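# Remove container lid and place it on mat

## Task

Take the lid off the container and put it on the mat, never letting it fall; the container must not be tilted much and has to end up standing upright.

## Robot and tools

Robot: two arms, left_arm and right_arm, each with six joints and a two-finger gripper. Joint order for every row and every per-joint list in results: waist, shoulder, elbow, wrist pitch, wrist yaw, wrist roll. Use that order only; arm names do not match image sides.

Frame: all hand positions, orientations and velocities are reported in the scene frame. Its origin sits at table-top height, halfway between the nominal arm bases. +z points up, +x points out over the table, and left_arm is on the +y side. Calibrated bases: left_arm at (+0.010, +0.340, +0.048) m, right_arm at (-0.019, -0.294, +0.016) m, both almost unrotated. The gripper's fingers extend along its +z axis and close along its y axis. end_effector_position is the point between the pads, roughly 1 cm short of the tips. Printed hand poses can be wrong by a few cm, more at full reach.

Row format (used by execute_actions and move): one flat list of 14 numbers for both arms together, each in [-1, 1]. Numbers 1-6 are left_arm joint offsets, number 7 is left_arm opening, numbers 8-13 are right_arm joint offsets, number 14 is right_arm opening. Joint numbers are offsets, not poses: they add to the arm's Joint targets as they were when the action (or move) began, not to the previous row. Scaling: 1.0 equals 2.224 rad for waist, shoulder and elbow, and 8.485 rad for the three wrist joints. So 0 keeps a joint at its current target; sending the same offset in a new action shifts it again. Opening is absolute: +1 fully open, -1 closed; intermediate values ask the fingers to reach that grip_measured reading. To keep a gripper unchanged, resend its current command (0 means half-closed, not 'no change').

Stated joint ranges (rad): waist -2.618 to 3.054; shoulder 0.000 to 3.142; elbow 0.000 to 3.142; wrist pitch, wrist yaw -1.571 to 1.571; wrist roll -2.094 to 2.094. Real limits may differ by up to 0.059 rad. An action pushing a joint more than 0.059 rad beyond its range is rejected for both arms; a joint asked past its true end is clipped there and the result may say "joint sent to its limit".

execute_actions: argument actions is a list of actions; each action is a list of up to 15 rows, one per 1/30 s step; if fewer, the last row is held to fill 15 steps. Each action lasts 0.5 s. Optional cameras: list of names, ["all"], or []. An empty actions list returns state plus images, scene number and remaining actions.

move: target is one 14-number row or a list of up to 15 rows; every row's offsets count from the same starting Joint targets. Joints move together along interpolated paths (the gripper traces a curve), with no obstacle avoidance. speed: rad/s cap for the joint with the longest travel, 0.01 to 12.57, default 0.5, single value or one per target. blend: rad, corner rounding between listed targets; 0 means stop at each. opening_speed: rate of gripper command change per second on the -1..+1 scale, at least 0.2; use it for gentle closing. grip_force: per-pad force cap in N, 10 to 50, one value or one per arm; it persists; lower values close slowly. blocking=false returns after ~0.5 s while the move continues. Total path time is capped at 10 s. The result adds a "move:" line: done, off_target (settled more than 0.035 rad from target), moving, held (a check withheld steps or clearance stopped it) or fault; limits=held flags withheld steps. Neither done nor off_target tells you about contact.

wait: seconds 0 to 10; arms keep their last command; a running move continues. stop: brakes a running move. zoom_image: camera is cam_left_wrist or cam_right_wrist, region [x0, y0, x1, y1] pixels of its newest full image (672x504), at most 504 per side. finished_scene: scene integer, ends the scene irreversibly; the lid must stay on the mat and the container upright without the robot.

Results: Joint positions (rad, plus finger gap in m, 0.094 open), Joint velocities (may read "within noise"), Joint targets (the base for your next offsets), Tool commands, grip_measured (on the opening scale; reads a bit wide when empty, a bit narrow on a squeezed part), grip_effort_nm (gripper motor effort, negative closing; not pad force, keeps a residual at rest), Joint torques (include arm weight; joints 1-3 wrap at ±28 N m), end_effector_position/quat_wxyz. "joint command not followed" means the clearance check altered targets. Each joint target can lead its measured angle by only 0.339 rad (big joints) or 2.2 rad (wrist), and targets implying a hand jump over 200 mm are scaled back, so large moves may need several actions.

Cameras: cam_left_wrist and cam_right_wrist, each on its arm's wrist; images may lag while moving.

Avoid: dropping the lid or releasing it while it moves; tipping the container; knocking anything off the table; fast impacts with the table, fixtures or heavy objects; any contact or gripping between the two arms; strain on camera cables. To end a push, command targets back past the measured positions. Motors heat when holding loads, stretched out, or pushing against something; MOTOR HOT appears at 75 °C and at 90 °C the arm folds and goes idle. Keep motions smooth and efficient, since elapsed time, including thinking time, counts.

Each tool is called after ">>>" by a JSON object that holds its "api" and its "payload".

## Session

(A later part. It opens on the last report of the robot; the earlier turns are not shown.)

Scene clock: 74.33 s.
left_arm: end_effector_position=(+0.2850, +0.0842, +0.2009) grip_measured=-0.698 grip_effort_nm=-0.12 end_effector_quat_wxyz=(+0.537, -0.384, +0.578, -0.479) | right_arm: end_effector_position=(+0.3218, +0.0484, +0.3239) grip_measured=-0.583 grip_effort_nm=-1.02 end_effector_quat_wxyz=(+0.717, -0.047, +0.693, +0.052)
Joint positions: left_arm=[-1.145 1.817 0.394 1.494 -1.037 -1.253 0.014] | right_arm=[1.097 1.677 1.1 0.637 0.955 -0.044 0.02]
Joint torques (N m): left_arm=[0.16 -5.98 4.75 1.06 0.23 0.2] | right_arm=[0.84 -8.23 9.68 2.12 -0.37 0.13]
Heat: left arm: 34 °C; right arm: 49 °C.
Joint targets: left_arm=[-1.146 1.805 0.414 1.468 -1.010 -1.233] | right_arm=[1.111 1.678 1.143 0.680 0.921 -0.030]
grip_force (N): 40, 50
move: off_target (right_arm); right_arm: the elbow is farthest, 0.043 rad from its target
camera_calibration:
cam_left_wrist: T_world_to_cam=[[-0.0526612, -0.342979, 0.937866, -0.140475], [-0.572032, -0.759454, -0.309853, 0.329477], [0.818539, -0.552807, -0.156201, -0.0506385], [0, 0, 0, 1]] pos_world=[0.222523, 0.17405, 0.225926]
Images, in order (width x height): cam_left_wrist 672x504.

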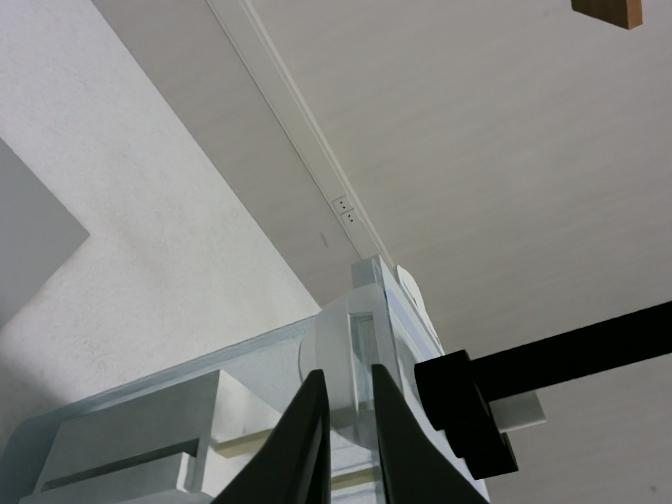

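>>> {"api": "move", "payload": {"target": [[0,0,0,0,0,0,0.1,0,0,0,0,0,0,-0.64],[-0.04,-0.0,-0.0,0,-0.009,-0.035,0.3,0,0,0,0,0,0,-0.64]], "speed": 0.4, "opening_speed": 1, "cameras": ["cam_left_wrist","cam_right_wrist"]}}

>>> {"api": "zoom_image", "payload": {"camera": "cam_left_wrist", "region": [200, 170, 500, 480]}}

Scene clock: 77.47 s.
left_arm: end_effector_position=(+0.2625, +0.0651, +0.1987) grip_measured=+0.298 grip_effort_nm=0.09 end_effector_quat_wxyz=(+0.448, -0.443, +0.538, -0.560) | right_arm: end_effector_position=(+0.3217, +0.0492, +0.3239) grip_measured=-0.583 grip_effort_nm=-1.02 end_effector_quat_wxyz=(+0.717, -0.049, +0.693, +0.053)
Joint positions: left_arm=[-1.232 1.817 0.394 1.481 -1.06 -1.534 0.061] | right_arm=[1.097 1.677 1.1 0.637 0.951 -0.046 0.02]
Joint torques (N m): left_arm=[-0.54 -5.96 4.79 1.2 -0.2 0] | right_arm=[0.84 -8.21 9.69 2.13 -0.33 0.15]
Heat: left arm: 34 °C; right arm: 50 °C.
Joint targets: left_arm=[-1.235 1.805 0.414 1.468 -1.086 -1.530] | right_arm=[1.111 1.678 1.143 0.680 0.921 -0.030]
grip_force (N): 40, 50
move: off_target (right_arm); right_arm: the elbow is farthest, 0.043 rad from its target
camera_calibration:
cam_left_wrist: T_world_to_cam=[[-0.0158331, -0.0821033, 0.996498, -0.184357], [-0.638597, -0.766046, -0.0732624, 0.272296], [0.769379, -0.63752, -0.0403019, -0.0477611], [0, 0, 0, 1]] pos_world=[0.207715, 0.163007, 0.201736]
cam_right_wrist: T_world_to_cam=[[0.146188, -0.982535, -0.115125, 0.0424717], [-0.482092, 0.0308642, -0.875577, 0.476636], [0.863838, 0.1835, -0.469161, -0.029088], [0, 0, 0, 1]] pos_world=[0.248701, 0.0323566, 0.408574]

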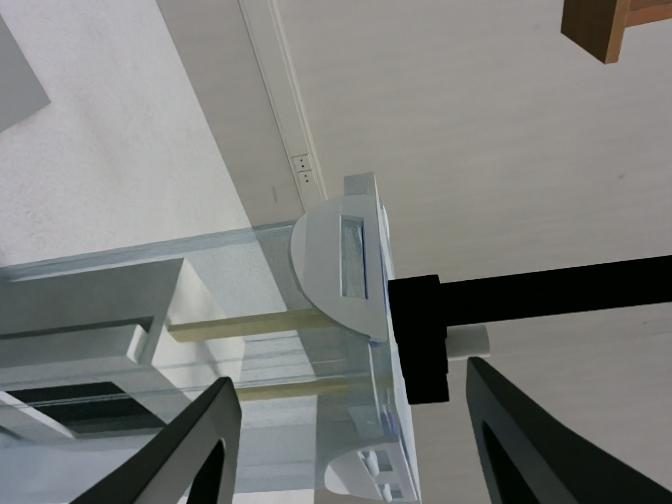

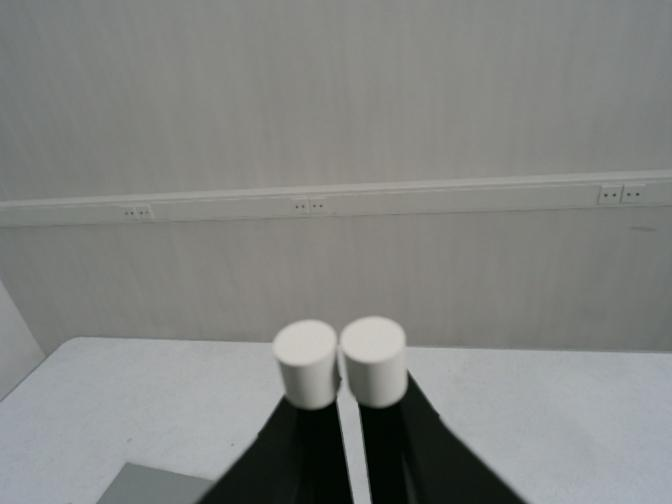

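Scaled by 1.626 from the camera's 672x504 image, which has a finer 960x720 frame.

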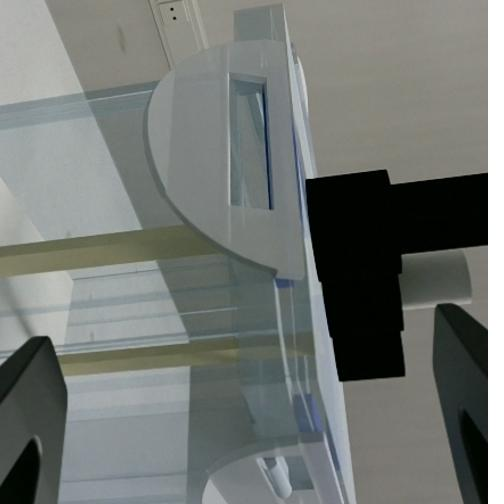

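>>> {"api": "move", "payload": {"target": [[0.0373,0,0,0,0.009,-0.013,0.1,0,0,0,0,0,0,-0.64],[0.0373,0,0,0,0.0155,-0.013,0.0,0,0,0,0,0,0,-0.64]], "speed": 0.3, "blend": 0.01, "cameras": ["cam_left_wrist"]}}

>>> {"api": "zoom_image", "payload": {"camera": "cam_left_wrist", "region": [200, 240, 520, 504]}}

Scene clock: 79.20 s.
left_arm: end_effector_position=(+0.2814, +0.0724, +0.1991) grip_measured=+0.002 grip_effort_nm=-0.12 end_effector_quat_wxyz=(-0.420, +0.471, -0.512, +0.582) | right_arm: end_effector_position=(+0.3217, +0.0492, +0.3239) grip_measured=-0.583 grip_effort_nm=-1.02 end_effector_quat_wxyz=(+0.717, -0.049, +0.693, +0.053)
Joint positions: left_arm=[-1.153 1.817 0.394 1.48 -0.984 -1.641 0.047] | right_arm=[1.097 1.677 1.1 0.637 0.951 -0.046 0.02]
Joint torques (N m): left_arm=[0.38 -6.05 4.81 1.24 0.22 -0.03] | right_arm=[0.85 -8.21 9.7 2.13 -0.33 0.15]
Heat: left arm: 34 °C; right arm: 50 °C.
Joint targets: left_arm=[-1.152 1.805 0.414 1.468 -0.955 -1.640] | right_arm=[1.111 1.678 1.143 0.680 0.921 -0.030]
grip_force (N): 40, 50
move: off_target (right_arm); right_arm: the elbow is farthest, 0.043 rad from its target
camera_calibration:
cam_left_wrist: T_world_to_cam=[[0.00223895, 0.0199901, 0.999798, -0.19709], [-0.639113, -0.768929, 0.0168053, 0.272428], [0.76911, -0.639021, 0.0110543, -0.0675482], [0, 0, 0, 1]] pos_world=[0.226505, 0.170253, 0.193219]
Images, in order (width x height): cam_left_wrist 672x504.

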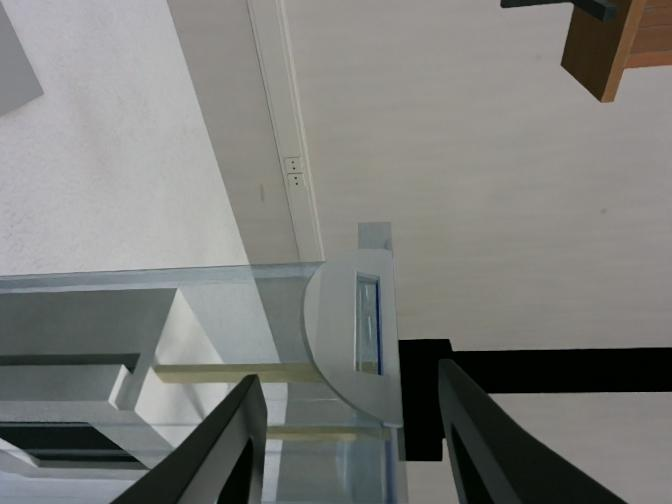

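Scaled by 1.575 from the camera's 672x504 image, which has a finer 960x720 frame.

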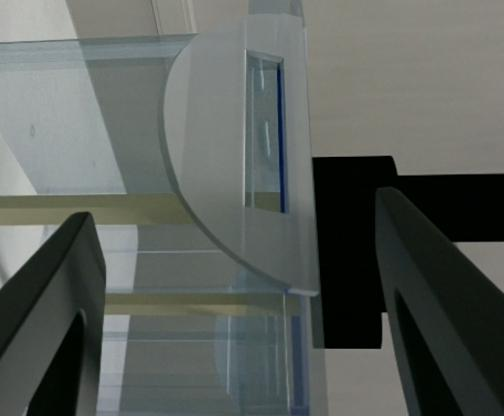

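>>> {"api": "move", "payload": {"target": [0.0202,0.018,0.0162,-0.0033,0.0035,0,0.0,0,0,0,0,0,0,-0.64], "speed": 0.2, "cameras": ["cam_left_wrist"]}}

>>> {"api": "zoom_image", "payload": {"camera": "cam_left_wrist", "region": [200, 240, 520, 504]}}

Scene clock: 80.17 s.
left_arm: end_effector_position=(+0.2941, +0.0744, +0.1975) grip_measured=+0.002 grip_effort_nm=-0.11 end_effector_quat_wxyz=(-0.425, +0.473, -0.511, +0.578) | right_arm: end_effector_position=(+0.3217, +0.0492, +0.3239) grip_measured=-0.583 grip_effort_nm=-1.02 end_effector_quat_wxyz=(+0.717, -0.049, +0.693, +0.053)
Joint positions: left_arm=[-1.108 1.834 0.414 1.471 -0.952 -1.643 0.047] | right_arm=[1.097 1.677 1.1 0.637 0.951 -0.046 0.02]
Joint torques (N m): left_arm=[0.34 -4.52 6.3 1.07 0.2 0] | right_arm=[0.85 -8.23 9.69 2.12 -0.34 0.15]
Heat: left arm: 34 °C; right arm: 50 °C.
Joint targets: left_arm=[-1.107 1.845 0.450 1.440 -0.925 -1.640] | right_arm=[1.111 1.678 1.143 0.680 0.921 -0.030]
grip_force (N): 40, 50
move: off_target (left_arm, right_arm); left_arm: the elbow is farthest, 0.036 rad from its target; right_arm: the elbow is farthest, 0.043 rad from its target
camera_calibration:
cam_left_wrist: T_world_to_cam=[[0.0031696, 0.0152178, 0.999879, -0.19547], [-0.629626, -0.776775, 0.0138181, 0.280493], [0.776892, -0.629594, 0.00711945, -0.0783399], [0, 0, 0, 1]] pos_world=[0.238087, 0.171532, 0.192128]
Images, in order (width x height): cam_left_wrist 672x504.

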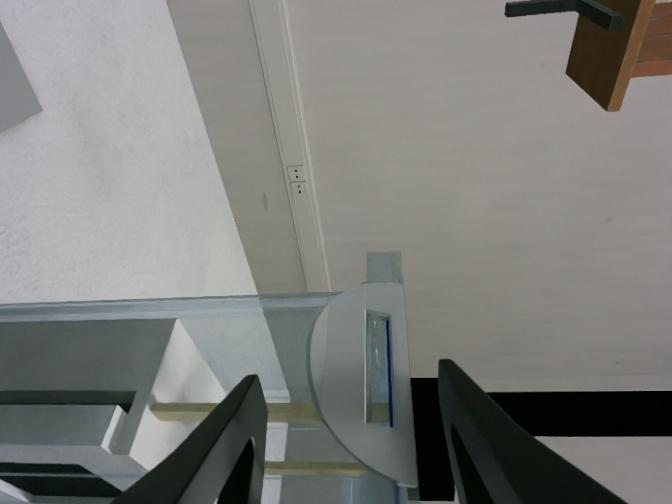

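Scaled by 1.575 from the camera's 672x504 image, which has a finer 960x720 frame.

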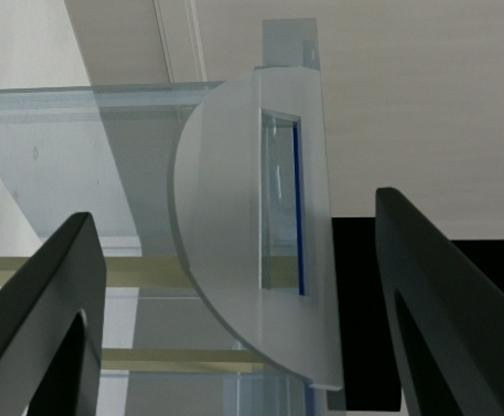

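>>> {"api": "move", "payload": {"target": [0.0,-0.01,0.002,-0.002,0.0015,0,-0.2,0,0,0,0,0,0,-0.64], "speed": 0.2}}

>>> {"api": "move", "payload": {"target": [0,0,0,0,0,0,-0.7,0,0,0,0,0,0,-0.64], "opening_speed": 0.4, "cameras": ["cam_left_wrist"]}}

>>> {"api": "zoom_image", "payload": {"camera": "cam_left_wrist", "region": [200, 240, 520, 504]}}

Scene clock: 81.00 s.
left_arm: end_effector_position=(+0.2942, +0.0731, +0.1950) grip_measured=-0.197 grip_effort_nm=-0.16 end_effector_quat_wxyz=(-0.426, +0.471, -0.518, +0.574) | right_arm: end_effector_position=(+0.3218, +0.0490, +0.3239) grip_measured=-0.583 grip_effort_nm=-1.02 end_effector_quat_wxyz=(+0.717, -0.049, +0.693, +0.052)
Joint positions: left_arm=[-1.108 1.834 0.416 1.454 -0.947 -1.641 0.038] | right_arm=[1.097 1.677 1.1 0.637 0.952 -0.046 0.02]
Joint torques (N m): left_arm=[0.36 -6.08 6.49 1.09 0.28 0.01] | right_arm=[0.84 -8.21 9.69 2.13 -0.34 0.15]
Heat: left arm: 34 °C; right arm: 50 °C.
Joint targets: left_arm=[-1.107 1.823 0.454 1.423 -0.912 -1.640] | right_arm=[1.111 1.678 1.143 0.680 0.921 -0.030]
grip_force (N): 40, 50
move: off_target (left_arm, right_arm); left_arm: the elbow is farthest, 0.039 rad from its target; right_arm: the elbow is farthest, 0.043 rad from its target

Scene clock: 82.53 s.
left_arm: end_effector_position=(+0.2963, +0.0744, +0.2044) grip_measured=-0.695 grip_effort_nm=-0.36 end_effector_quat_wxyz=(-0.426, +0.475, -0.502, +0.584) | right_arm: end_effector_position=(+0.3221, +0.0481, +0.3232) grip_measured=-0.583 grip_effort_nm=-1.02 end_effector_quat_wxyz=(+0.717, -0.048, +0.694, +0.049)
Joint positions: left_arm=[-1.103 1.828 0.425 1.481 -0.955 -1.634 0.014] | right_arm=[1.097 1.679 1.1 0.637 0.958 -0.049 0.02]
Joint torques (N m): left_arm=[0.09 -5.59 5.71 0.79 0.35 0] | right_arm=[0.85 -8.43 9.68 2.13 -0.41 0.18]
Heat: left arm: 34 °C; right arm: 50 °C.
Joint targets: left_arm=[-1.107 1.823 0.454 1.423 -0.912 -1.640] | right_arm=[1.111 1.678 1.143 0.680 0.921 -0.030]
grip_force (N): 40, 50
move: off_target (left_arm, right_arm); left_arm: the wrist pitch is farthest, 0.058 rad from its target; right_arm: the elbow is farthest, 0.043 rad from its target
camera_calibration:
cam_left_wrist: T_world_to_cam=[[-0.0100465, 0.0312413, 0.999461, -0.19951], [-0.623574, -0.781554, 0.0181618, 0.279477], [0.7817, -0.623055, 0.0273331, -0.0861111], [0, 0, 0, 1]] pos_world=[0.239583, 0.171008, 0.19668]
Images, in order (width x height): cam_left_wrist 672x504.

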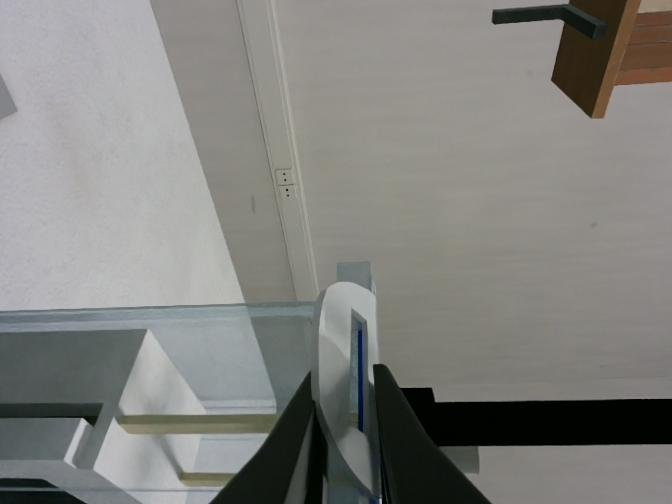

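Scaled by 1.575 from the camera's 672x504 image, which has a finer 960x720 frame.

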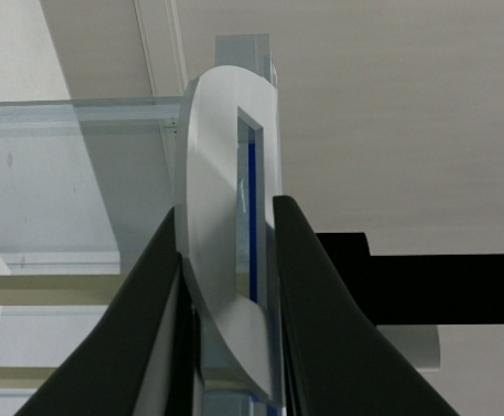

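>>> {"api": "move", "payload": {"target": [[0,0,0,0,0,0.02,-0.7,0,0,0,0,0,0,-0.64],[0,0,0,0,0,0.02,0.1,0,0,0,0,0,0,-0.64],[-0.05,-0.0,-0.0,0,-0.012,-0.0,0.3,0,0,0,0,0,0,-0.64]], "speed": 0.4, "opening_speed": 1, "cameras": ["cam_left_wrist","cam_right_wrist"]}}

>>> {"api": "zoom_image", "payload": {"camera": "cam_left_wrist", "region": [200, 170, 500, 480]}}

Scene clock: 86.50 s.
left_arm: end_effector_position=(+0.2753, +0.0670, +0.1971) grip_measured=+0.298 grip_effort_nm=0.10 end_effector_quat_wxyz=(-0.436, +0.476, -0.514, +0.565) | right_arm: end_effector_position=(+0.3221, +0.0482, +0.3238) grip_measured=-0.583 grip_effort_nm=-1.02 end_effector_quat_wxyz=(+0.717, -0.047, +0.693, +0.050)
Joint positions: left_arm=[-1.195 1.828 0.428 1.438 -1.062 -1.628 0.061] | right_arm=[1.097 1.679 1.101 0.637 0.958 -0.048 0.02]
Joint torques (N m): left_arm=[-1.54 -5.63 5.49 1.16 0.4 -0.09] | right_arm=[0.84 -8.44 9.59 2.12 -0.42 0.17]
Heat: left arm: 34 °C; right arm: 50 °C.
Joint targets: left_arm=[-1.218 1.823 0.454 1.423 -1.014 -1.640] | right_arm=[1.111 1.678 1.143 0.680 0.921 -0.030]
grip_force (N): 40, 50
move: off_target (left_arm, right_arm); target 2's new numbers were sent with left_arm's wrist pitch 0.058 rad from that target; target 3's new numbers were sent with left_arm's wrist yaw 0.045 rad from that target; left_arm: the wrist yaw is farthest, 0.048 rad from its target; right_arm: the wrist pitch is farthest, 0.043 rad from its target
camera_calibration:
cam_left_wrist: T_world_to_cam=[[0.00953631, -0.00931611, 0.999911, -0.194908], [-0.611357, -0.791354, -0.00154239, 0.261926], [0.791298, -0.611288, -0.0132421, -0.069458], [0, 0, 0, 1]] pos_world=[0.216951, 0.163001, 0.194375]
cam_right_wrist: T_world_to_cam=[[0.138555, -0.983784, -0.113891, 0.0435694], [-0.482016, 0.0334708, -0.875523, 0.476664], [0.865137, 0.176206, -0.469563, -0.0292139], [0, 0, 0, 1]] pos_world=[0.248997, 0.0320562, 0.408574]

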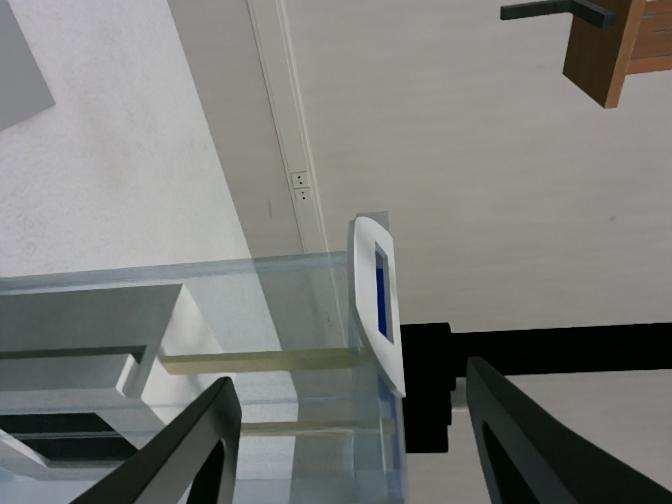

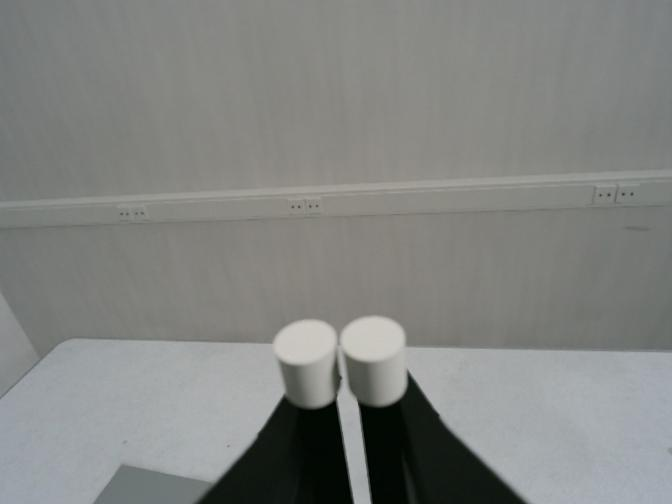

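Scaled by 1.626 from the camera's 672x504 image, which has a finer 960x720 frame.

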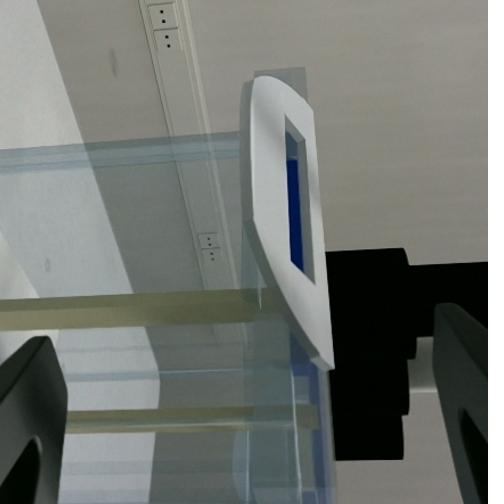

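>>> {"api": "move", "payload": {"target": [[-0.0926,-0.0868,-0.1097,0.0091,-0.0322,0,0.3,0,0,0,0,0,0,-0.64],[-0.0926,-0.0868,-0.1097,0.0091,-0.0322,0,0.3,-0.0567,-0.0621,-0.0645,0,-0.0469,0,-0.64],[-0.0926,-0.0868,-0.1097,0.0091,-0.0322,0,0.3,-0.1353,-0.0904,-0.0907,0,-0.1041,0,-0.64],[-0.0926,-0.0868,-0.1097,0.0091,-0.0322,0,0.3,-0.2178,-0.0701,-0.0724,0,-0.1633,0,-0.64]], "speed": [0.6,0.5,0.5,0.5], "blend": [0.03,0.1,0.1,0], "cameras": ["cam_left_wrist","cam_right_wrist"]}}

Scene clock: 91.30 s.
left_arm: end_effector_position=(+0.2116, +0.1017, +0.1989) grip_measured=+0.298 grip_effort_nm=0.09 end_effector_quat_wxyz=(-0.422, +0.473, -0.521, +0.571) | right_arm: end_effector_position=(+0.3175, +0.0561, +0.3243) grip_measured=-0.584 grip_effort_nm=-1.02 end_effector_quat_wxyz=(+0.620, -0.368, +0.586, +0.371)
Joint positions: left_arm=[-1.421 1.655 0.218 1.466 -1.258 -1.644 0.061] | right_arm=[0.638 1.531 0.946 0.634 -0.462 0 0.02]
Joint torques (N m): left_arm=[-0.65 -5.48 2.35 1.55 -0.23 0.01] | right_arm=[-0.75 -7.94 9.21 2.38 -0.05 -0.24]
Heat: left arm: 34 °C; right arm: 51 °C.
Joint targets: left_arm=[-1.424 1.630 0.210 1.501 -1.287 -1.640] | right_arm=[0.627 1.522 0.982 0.680 -0.465 -0.030]
grip_force (N): 40, 50
move: off_target (right_arm); right_arm: the wrist pitch is farthest, 0.046 rad from its target
camera_calibration:
cam_left_wrist: T_world_to_cam=[[0.0209826, -0.000548339, 0.99978, -0.199107], [-0.634347, -0.772941, 0.0128893, 0.250498], [0.772764, -0.634477, -0.0165662, 0.00905023], [0, 0, 0, 1]] pos_world=[0.156087, 0.199253, 0.195984]
cam_right_wrist: T_world_to_cam=[[0.888909, -0.44896, -0.0909683, -0.223636], [-0.281274, -0.3782, -0.881958, 0.435949], [0.36156, 0.809568, -0.462466, 0.0956723], [0, 0, 0, 1]] pos_world=[0.286822, -0.0129807, 0.40839]

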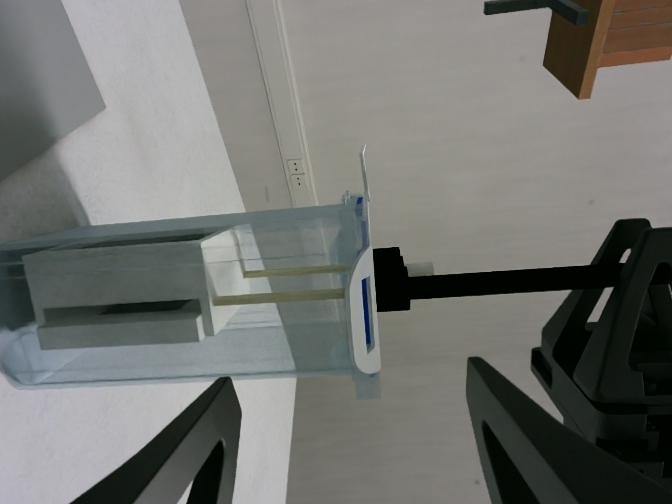

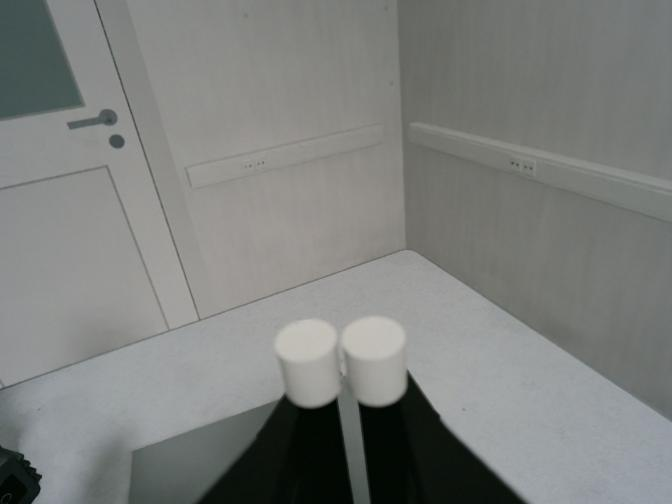

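>>> {"api": "move", "payload": {"target": [0.1221,-0.327,0.1304,-0.1097,0.0676,0.1933,0.2,0,0,0,0,0,0,-0.64], "speed": 0.7, "cameras": ["cam_left_wrist"]}}

Scene clock: 94.90 s.
left_arm: end_effector_position=(+0.2358, +0.0958, +0.3463) grip_measured=+0.202 grip_effort_nm=-0.11 end_effector_quat_wxyz=(+0.712, +0.129, +0.661, -0.200) | right_arm: end_effector_position=(+0.3175, +0.0561, +0.3243) grip_measured=-0.584 grip_effort_nm=-1.02 end_effector_quat_wxyz=(+0.620, -0.368, +0.586, +0.371)
Joint positions: left_arm=[-1.162 0.921 0.456 0.59 -0.724 0.002 0.056] | right_arm=[0.638 1.531 0.946 0.634 -0.462 0 0.02]
Joint torques (N m): left_arm=[0.53 -2.48 10.58 1.25 0.07 -0.02] | right_arm=[-0.8 -7.92 9.2 2.38 -0.09 -0.24]
Heat: left arm: 35 °C; right arm: 52 °C.
Joint targets: left_arm=[-1.153 0.902 0.500 0.570 -0.714 0.000] | right_arm=[0.627 1.522 0.982 0.680 -0.465 -0.030]
grip_force (N): 40, 50
move: off_target (left_arm, right_arm); left_arm: the elbow is farthest, 0.044 rad from its target; right_arm: the wrist pitch is farthest, 0.046 rad from its target
camera_calibration:
cam_left_wrist: T_world_to_cam=[[-0.422833, -0.9061, -0.0139391, 0.195451], [-0.344681, 0.175034, -0.922257, 0.424042], [0.838097, -0.385156, -0.386326, 0.077796], [0, 0, 0, 1]] pos_world=[0.163602, 0.13284, 0.423855]
Images, in order (width x height): cam_left_wrist 672x504.

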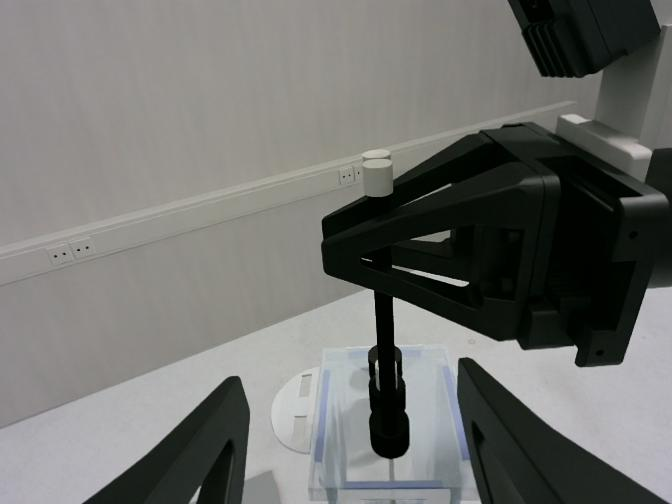

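>>> {"api": "move", "payload": {"target": [[0,0,0,0,0,0,0.2,0,0,0,0,0,0,0.1],[-0.0229,0.0171,0.0121,-0.0024,-0.0059,0,0.2,-0.0823,-0.1573,-0.1201,-0.0106,-0.0225,0,0.1]], "speed": 0.4, "opening_speed": 0.8, "cameras": ["cam_left_wrist","cam_right_wrist"]}}

Scene clock: 97.97 s.
left_arm: end_effector_position=(+0.2326, +0.0896, +0.3463) grip_measured=+0.202 grip_effort_nm=-0.11 end_effector_quat_wxyz=(+0.708, +0.133, +0.666, -0.196) | right_arm: end_effector_position=(+0.2770, -0.0305, +0.3516) grip_measured=+0.099 grip_effort_nm=0.09 end_effector_quat_wxyz=(+0.652, -0.377, +0.551, +0.359)
Joint positions: left_arm=[-1.192 0.941 0.479 0.57 -0.757 0.002 0.056] | right_arm=[0.445 1.195 0.725 0.606 -0.655 -0.012 0.052]
Joint torques (N m): left_arm=[-0.59 -1.37 10.91 1.26 -0.09 0.05] | right_arm=[-0.59 -5.98 5.6 1.63 0 -0.12]
Heat: left arm: 35 °C; right arm: 52 °C.
Joint targets: left_arm=[-1.203 0.940 0.527 0.549 -0.764 0.000] | right_arm=[0.444 1.173 0.715 0.590 -0.656 -0.030]
grip_force (N): 40, 50
move: off_target (left_arm); left_arm: the elbow is farthest, 0.048 rad from its target
camera_calibration:
cam_left_wrist: T_world_to_cam=[[-0.421792, -0.906399, -0.0230705, 0.191313], [-0.353547, 0.187847, -0.916361, 0.42292], [0.834923, -0.378357, -0.399687, 0.0828922], [0, 0, 0, 1]] pos_world=[0.161008, 0.125325, 0.425092]
cam_right_wrist: T_world_to_cam=[[0.893331, -0.449067, -0.0172657, -0.251236], [-0.196725, -0.356225, -0.913456, 0.404216], [0.404053, 0.819416, -0.40657, 0.161948], [0, 0, 0, 1]] pos_world=[0.238521, -0.101532, 0.43074]

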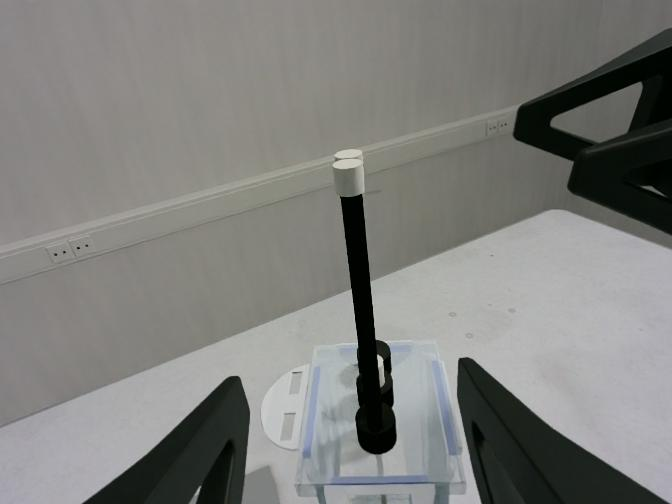

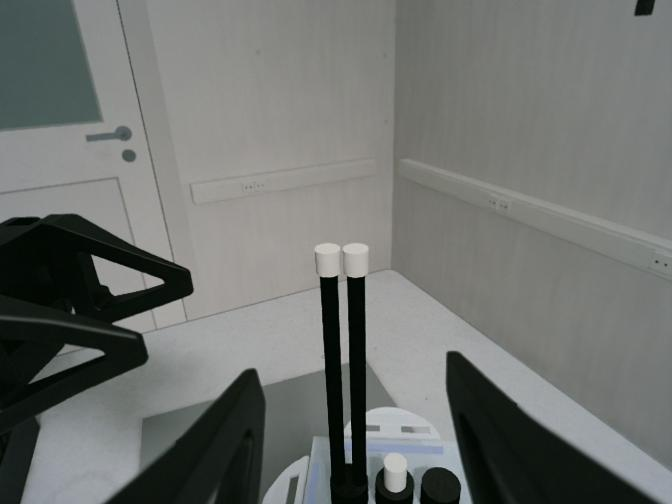

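>>> {"api": "move", "payload": {"target": [0.107,0.1587,0.0778,0.0272,0.0276,0,0.2,0,0,0,0,0,0,0.1], "speed": 0.4, "cameras": ["cam_left_wrist","cam_right_wrist"]}}

Scene clock: 99.87 s.
left_arm: end_effector_position=(+0.3067, +0.0501, +0.3425) grip_measured=+0.202 grip_effort_nm=-0.11 end_effector_quat_wxyz=(+0.710, +0.141, +0.665, -0.184) | right_arm: end_effector_position=(+0.2770, -0.0305, +0.3516) grip_measured=+0.099 grip_effort_nm=0.09 end_effector_quat_wxyz=(+0.652, -0.377, +0.551, +0.359)
Joint positions: left_arm=[-0.967 1.292 0.652 0.73 -0.537 0.002 0.056] | right_arm=[0.445 1.195 0.725 0.606 -0.655 -0.012 0.052]
Joint torques (N m): left_arm=[0.35 -3.62 10.63 2.07 0.07 0.05] | right_arm=[-0.61 -5.98 5.59 1.62 -0.03 -0.12]
Heat: left arm: 36 °C; right arm: 52 °C.
Joint targets: left_arm=[-0.965 1.293 0.700 0.780 -0.530 0.000] | right_arm=[0.444 1.173 0.715 0.590 -0.656 -0.030]
grip_force (N): 40, 50
move: off_target (left_arm); left_arm: the wrist pitch is farthest, 0.050 rad from its target
camera_calibration:
cam_left_wrist: T_world_to_cam=[[-0.414863, -0.908436, -0.0513175, 0.194493], [-0.344611, 0.209074, -0.915167, 0.448894], [0.8421, -0.361984, -0.399794, 0.00153684], [0, 0, 0, 1]] pos_world=[0.234088, 0.0833888, 0.421408]
cam_right_wrist: T_world_to_cam=[[0.893331, -0.449067, -0.0172657, -0.251236], [-0.196725, -0.356225, -0.913456, 0.404216], [0.404053, 0.819416, -0.40657, 0.161948], [0, 0, 0, 1]] pos_world=[0.238521, -0.101532, 0.43074]

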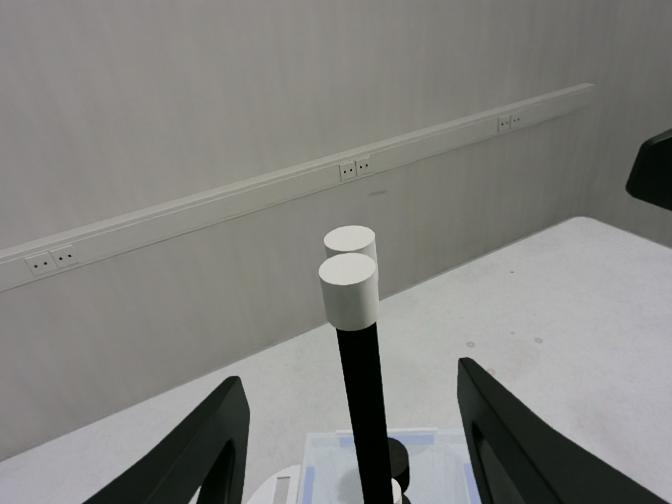

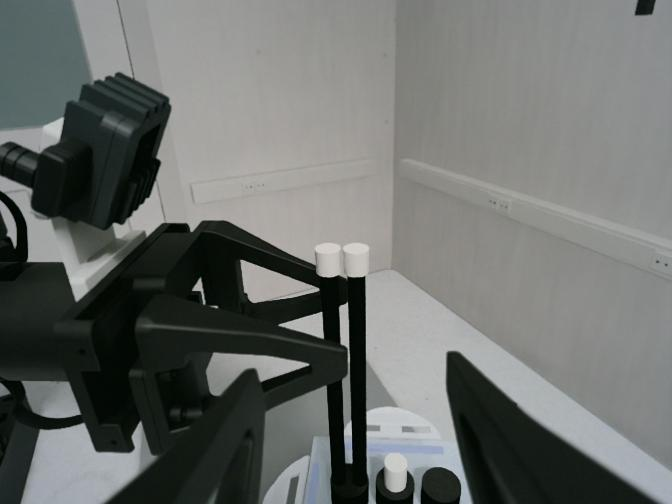

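>>> {"api": "move", "payload": {"target": [[0.011,0.0207,0.0142,0.0017,0.0029,0,0.2,0,0,0,0,0,0,0.1],[0.011,0.0207,0.0142,0.0017,0.0029,0,-0.8,0,0,0,0,0,0,0.1]], "speed": 0.2, "opening_speed": 0.6, "cameras": ["cam_left_wrist","cam_right_wrist"]}}

Scene clock: 103.03 s.
left_arm: end_effector_position=(+0.3141, +0.0416, +0.3442) grip_measured=-0.793 grip_effort_nm=-0.38 end_effector_quat_wxyz=(+0.710, +0.144, +0.662, -0.191) | right_arm: end_effector_position=(+0.2770, -0.0305, +0.3516) grip_measured=+0.099 grip_effort_nm=0.09 end_effector_quat_wxyz=(+0.652, -0.377, +0.551, +0.359)
Joint positions: left_arm=[-0.952 1.335 0.684 0.745 -0.507 -0.003 0.01] | right_arm=[0.445 1.195 0.725 0.606 -0.655 -0.012 0.052]
Joint torques (N m): left_arm=[0.54 -3.75 10.65 2.09 0.05 0.04] | right_arm=[-0.59 -5.98 5.59 1.63 -0.03 -0.12]
Heat: left arm: 36 °C; right arm: 51 °C.
Joint targets: left_arm=[-0.941 1.339 0.732 0.795 -0.505 0.000] | right_arm=[0.444 1.173 0.715 0.590 -0.656 -0.030]
grip_force (N): 40, 50
move: off_target (left_arm); target 2's new numbers were sent with left_arm's wrist pitch 0.051 rad from that target; left_arm: the wrist pitch is farthest, 0.049 rad from its target
camera_calibration:
cam_left_wrist: T_world_to_cam=[[-0.428798, -0.902191, -0.0467365, 0.192346], [-0.33882, 0.208563, -0.917444, 0.453754], [0.837457, -0.377562, -0.395111, -0.00655355], [0, 0, 0, 1]] pos_world=[0.241707, 0.0764226, 0.422694]
cam_right_wrist: T_world_to_cam=[[0.893331, -0.449067, -0.0172657, -0.251236], [-0.196725, -0.356225, -0.913456, 0.404216], [0.404053, 0.819416, -0.40657, 0.161948], [0, 0, 0, 1]] pos_world=[0.238521, -0.101532, 0.43074]

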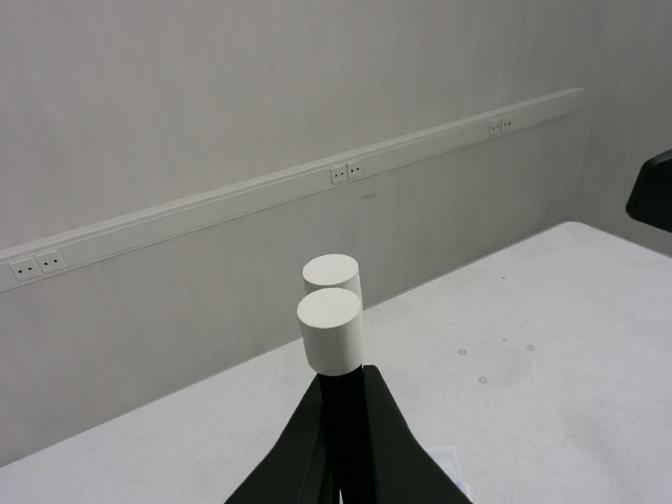

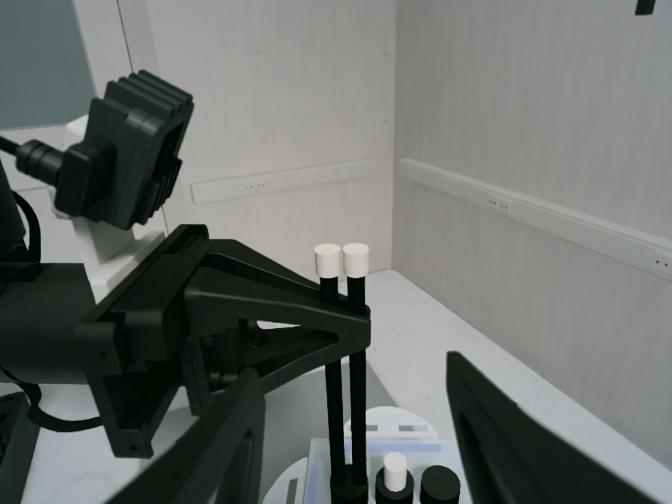

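>>> {"api": "move", "payload": {"target": [[0.011,0.0,0,0,0,0,-0.8,0.3336,-0.0364,-0.0472,0,0.1245,0.1214,0.1],[0.011,0,0,0,0,0,-0.8,0.4128,0.2555,0.0112,0.0625,0.2494,0.1886,0.5]], "speed": [0.8,0.8], "blend": [0.1,0], "cameras": ["cam_left_wrist","cam_right_wrist"]}}

Scene clock: 107.80 s.
left_arm: end_effector_position=(+0.3219, +0.0455, +0.3446) grip_measured=-0.793 grip_effort_nm=-0.38 end_effector_quat_wxyz=(+0.712, +0.138, +0.662, -0.189) | right_arm: end_effector_position=(+0.2258, -0.0043, +0.2201) grip_measured=+0.498 grip_effort_nm=0.09 end_effector_quat_wxyz=(+0.508, +0.531, +0.463, +0.495)
Joint positions: left_arm=[-0.925 1.346 0.69 0.753 -0.493 -0.008 0.01] | right_arm=[1.359 1.737 0.705 1.082 1.44 1.575 0.07]
Joint torques (N m): left_arm=[0.34 -4.49 9.99 2 -0.09 0.1] | right_arm=[0.47 -6.9 7.66 1.74 0.13 0.03]
Heat: left arm: 36 °C; right arm: 51 °C.
Joint targets: left_arm=[-0.917 1.339 0.732 0.795 -0.505 0.000] | right_arm=[1.362 1.741 0.739 1.121 1.460 1.570]
grip_force (N): 40, 50
move: off_target (left_arm, right_arm); target 2's new numbers were sent with right_arm's wrist pitch 0.038 rad from that target; left_arm: the elbow is farthest, 0.042 rad from its target; right_arm: the wrist pitch is farthest, 0.038 rad from its target
camera_calibration:
cam_left_wrist: T_world_to_cam=[[-0.418003, -0.907488, -0.0417083, 0.194363], [-0.340603, 0.199119, -0.91888, 0.45749], [0.842178, -0.369888, -0.392326, -0.0142756], [0, 0, 0, 1]] pos_world=[0.249089, 0.0800064, 0.422885]
cam_right_wrist: T_world_to_cam=[[0.0195263, 0.165612, -0.985998, 0.217269], [-0.432045, 0.890752, 0.141058, 0.1098], [0.901641, 0.423241, 0.0889451, -0.11538], [0, 0, 0, 1]] pos_world=[0.147227, -0.0849531, 0.209001]

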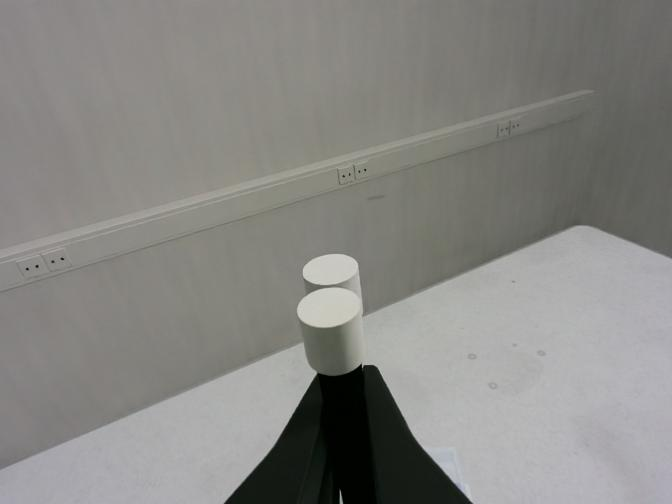

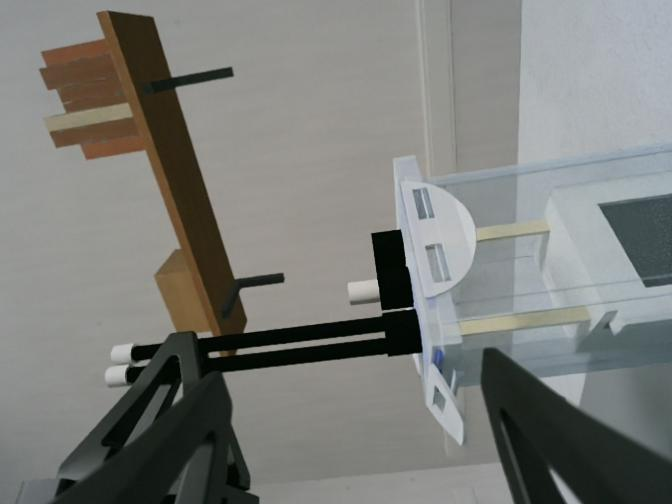

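>>> {"api": "move", "payload": {"target": [0,0,0,0,0,0,-0.8,-0.0527,0.0656,-0.0175,0.0193,-0.0138,-0.0088,0.6], "speed": 0.4, "cameras": ["cam_right_wrist"]}}

Scene clock: 109.60 s.
left_arm: end_effector_position=(+0.3219, +0.0455, +0.3446) grip_measured=-0.793 grip_effort_nm=-0.38 end_effector_quat_wxyz=(+0.712, +0.138, +0.662, -0.189) | right_arm: end_effector_position=(+0.2631, -0.0075, +0.1845) grip_measured=+0.598 grip_effort_nm=0.09 end_effector_quat_wxyz=(+0.534, +0.513, +0.485, +0.465)
Joint positions: left_arm=[-0.925 1.346 0.69 0.753 -0.493 -0.008 0.01] | right_arm=[1.244 1.883 0.705 1.195 1.34 1.513 0.075]
Joint torques (N m): left_arm=[0.31 -4.53 9.96 2 -0.07 0.1] | right_arm=[-0.34 -7.65 4.01 2.36 -0.03 -0.08]
Heat: left arm: 36 °C; right arm: 51 °C.
Joint targets: left_arm=[-0.917 1.339 0.732 0.795 -0.505 0.000] | right_arm=[1.244 1.887 0.700 1.284 1.343 1.495]
grip_force (N): 40, 50
move: off_target (left_arm, right_arm); left_arm: the elbow is farthest, 0.042 rad from its target; right_arm: the wrist pitch is farthest, 0.089 rad from its target
camera_calibration:
cam_right_wrist: T_world_to_cam=[[0.0106012, 0.0715873, -0.997378, 0.185641], [-0.416814, 0.906965, 0.0606675, 0.144739], [0.90893, 0.415078, 0.0394534, -0.137444], [0, 0, 0, 1]] pos_world=[0.183288, -0.0875133, 0.181796]
Images, in order (width x height): cam_right_wrist 672x504.

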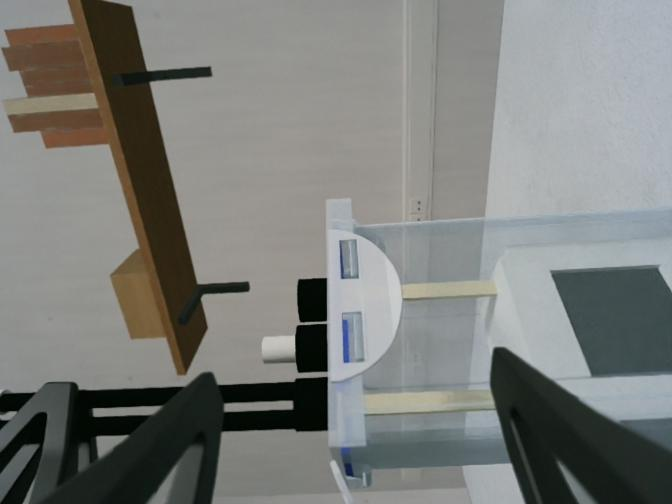

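>>> {"api": "move", "payload": {"target": [0,0,0,0,0,0,-0.8,-0.0494,0.0418,0.0666,-0.0117,-0.013,0.0059,0.5], "speed": 0.3, "cameras": ["cam_right_wrist"]}}

Scene clock: 111.30 s.
left_arm: end_effector_position=(+0.3224, +0.0460, +0.3446) grip_measured=-0.793 grip_effort_nm=-0.38 end_effector_quat_wxyz=(+0.712, +0.138, +0.662, -0.188) | right_arm: end_effector_position=(+0.3065, +0.0005, +0.1836) grip_measured=+0.502 grip_effort_nm=-0.07 end_effector_quat_wxyz=(+0.528, +0.528, +0.463, +0.477)
Joint positions: left_arm=[-0.924 1.346 0.69 0.753 -0.493 -0.006 0.01] | right_arm=[1.135 1.97 0.819 1.192 1.25 1.548 0.071]
Joint torques (N m): left_arm=[0.31 -4.46 9.94 1.97 -0.08 0.07] | right_arm=[-0.44 -8.2 6.94 1.41 -0.18 0.07]
Heat: left arm: 36 °C; right arm: 51 °C.
Joint targets: left_arm=[-0.917 1.339 0.732 0.795 -0.505 0.000] | right_arm=[1.135 1.980 0.849 1.185 1.233 1.545]
grip_force (N): 40, 50
move: off_target (left_arm); left_arm: the elbow is farthest, 0.042 rad from its target
camera_calibration:
cam_right_wrist: T_world_to_cam=[[0.0270558, 0.126369, -0.991614, 0.177634], [-0.401564, 0.909794, 0.104986, 0.142721], [0.915431, 0.395356, 0.0753606, -0.188712], [0, 0, 0, 1]] pos_world=[0.225258, -0.0776853, 0.175382]
Images, in order (width x height): cam_right_wrist 672x504.

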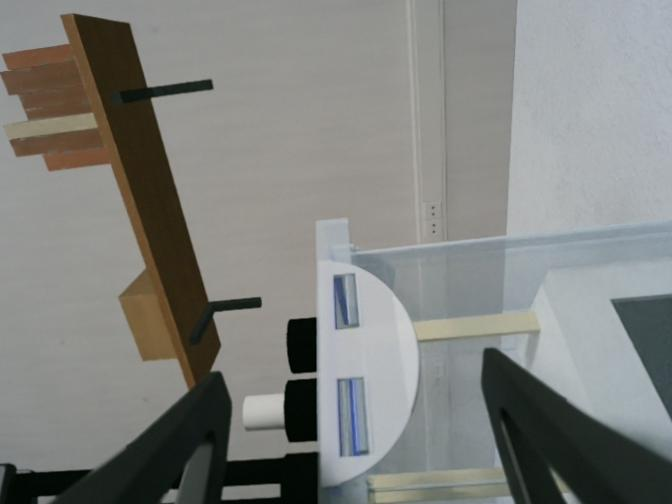

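>>> {"api": "move", "payload": {"target": [0,0,0,0,0,0,-0.8,-0.0126,0.0162,0.0184,-0.0024,-0.0057,0.0065,0.3], "speed": 0.2, "cameras": ["cam_right_wrist"]}}

Scene clock: 112.63 s.
left_arm: end_effector_position=(+0.3281, +0.0544, +0.3443) grip_measured=-0.793 grip_effort_nm=-0.38 end_effector_quat_wxyz=(+0.716, +0.126, +0.665, -0.172) | right_arm: end_effector_position=(+0.3157, +0.0072, +0.1809) grip_measured=+0.301 grip_effort_nm=-0.06 end_effector_quat_wxyz=(+0.513, +0.538, +0.451, +0.494)
Joint positions: left_arm=[-0.912 1.346 0.69 0.753 -0.52 0 0.01] | right_arm=[1.119 2.002 0.854 1.189 1.224 1.6 0.061]
Joint torques (N m): left_arm=[-0.09 -4.48 9.95 1.98 0.11 0.06] | right_arm=[-0.7 -8.27 7.42 1.25 -0.43 0.07]
Heat: left arm: 36 °C; right arm: 51 °C.
Joint targets: left_arm=[-0.917 1.339 0.732 0.795 -0.505 0.000] | right_arm=[1.107 2.016 0.890 1.165 1.185 1.601]
grip_force (N): 40, 50
move: off_target (left_arm, right_arm); left_arm: the elbow is farthest, 0.042 rad from its target; right_arm: the wrist yaw is farthest, 0.039 rad from its target
camera_calibration:
cam_right_wrist: T_world_to_cam=[[0.0322317, 0.177434, -0.983605, 0.170397], [-0.411319, 0.899273, 0.148742, 0.135939], [0.910921, 0.399781, 0.101967, -0.202939], [0, 0, 0, 1]] pos_world=[0.235283, -0.0713492, 0.168077]
Images, in order (width x height): cam_right_wrist 672x504.

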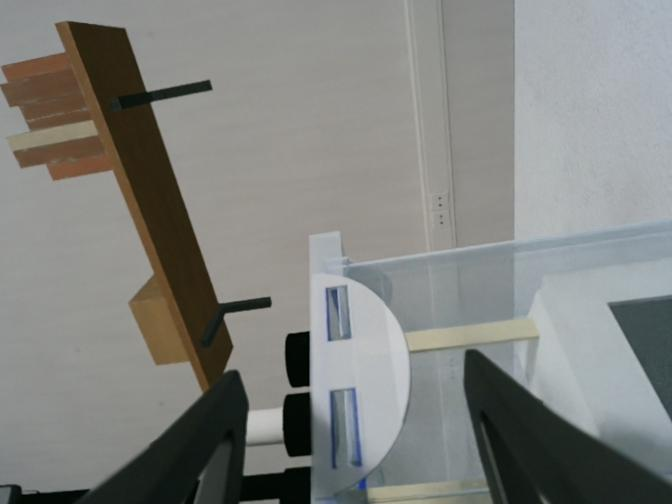

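>>> {"api": "move", "payload": {"target": [0,0,0,0,0,0,-0.8,0,0,0,0,0.002,0,-0.3], "speed": 0.2, "opening_speed": 0.6, "cameras": ["cam_right_wrist"]}}

>>> {"api": "zoom_image", "payload": {"camera": "cam_right_wrist", "region": [200, 240, 520, 504]}}

Scene clock: 113.97 s.
left_arm: end_effector_position=(+0.3281, +0.0544, +0.3443) grip_measured=-0.793 grip_effort_nm=-0.38 end_effector_quat_wxyz=(+0.716, +0.126, +0.665, -0.172) | right_arm: end_effector_position=(+0.3189, +0.0063, +0.1781) grip_measured=-0.298 grip_effort_nm=-0.07 end_effector_quat_wxyz=(+0.514, +0.537, +0.455, +0.490)
Joint positions: left_arm=[-0.912 1.346 0.69 0.753 -0.52 0 0.01] | right_arm=[1.109 2.007 0.856 1.179 1.214 1.605 0.033]
Joint torques (N m): left_arm=[-0.08 -4.48 9.94 1.98 0.11 0.06] | right_arm=[-0.72 -8.75 7.32 1.37 -0.12 0.04]
Heat: left arm: 36 °C; right arm: 50 °C.
Joint targets: left_arm=[-0.917 1.339 0.732 0.795 -0.505 0.000] | right_arm=[1.107 2.016 0.890 1.165 1.202 1.601]
grip_force (N): 40, 50
move: off_target (left_arm); left_arm: the elbow is farthest, 0.042 rad from its target
camera_calibration:
cam_right_wrist: T_world_to_cam=[[0.0269995, 0.16959, -0.985145, 0.169654], [-0.410647, 0.900392, 0.143745, 0.139175], [0.911394, 0.400666, 0.0939517, -0.203982], [0, 0, 0, 1]] pos_world=[0.238479, -0.0723549, 0.166292]
Images, in order (width x height): cam_right_wrist 672x504.

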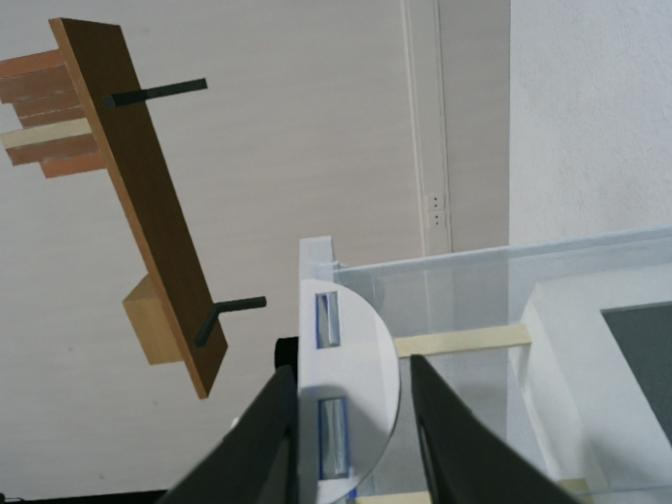

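Scaled by 1.575 from the camera's 672x504 image, which has a finer 960x720 frame.

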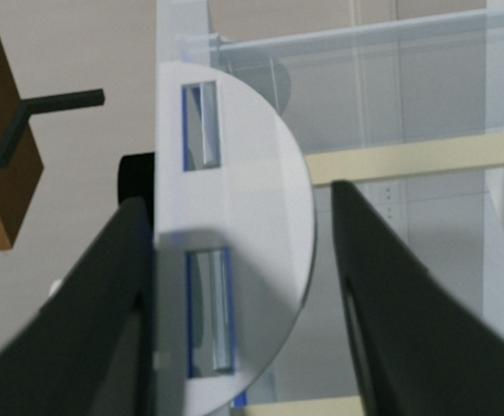

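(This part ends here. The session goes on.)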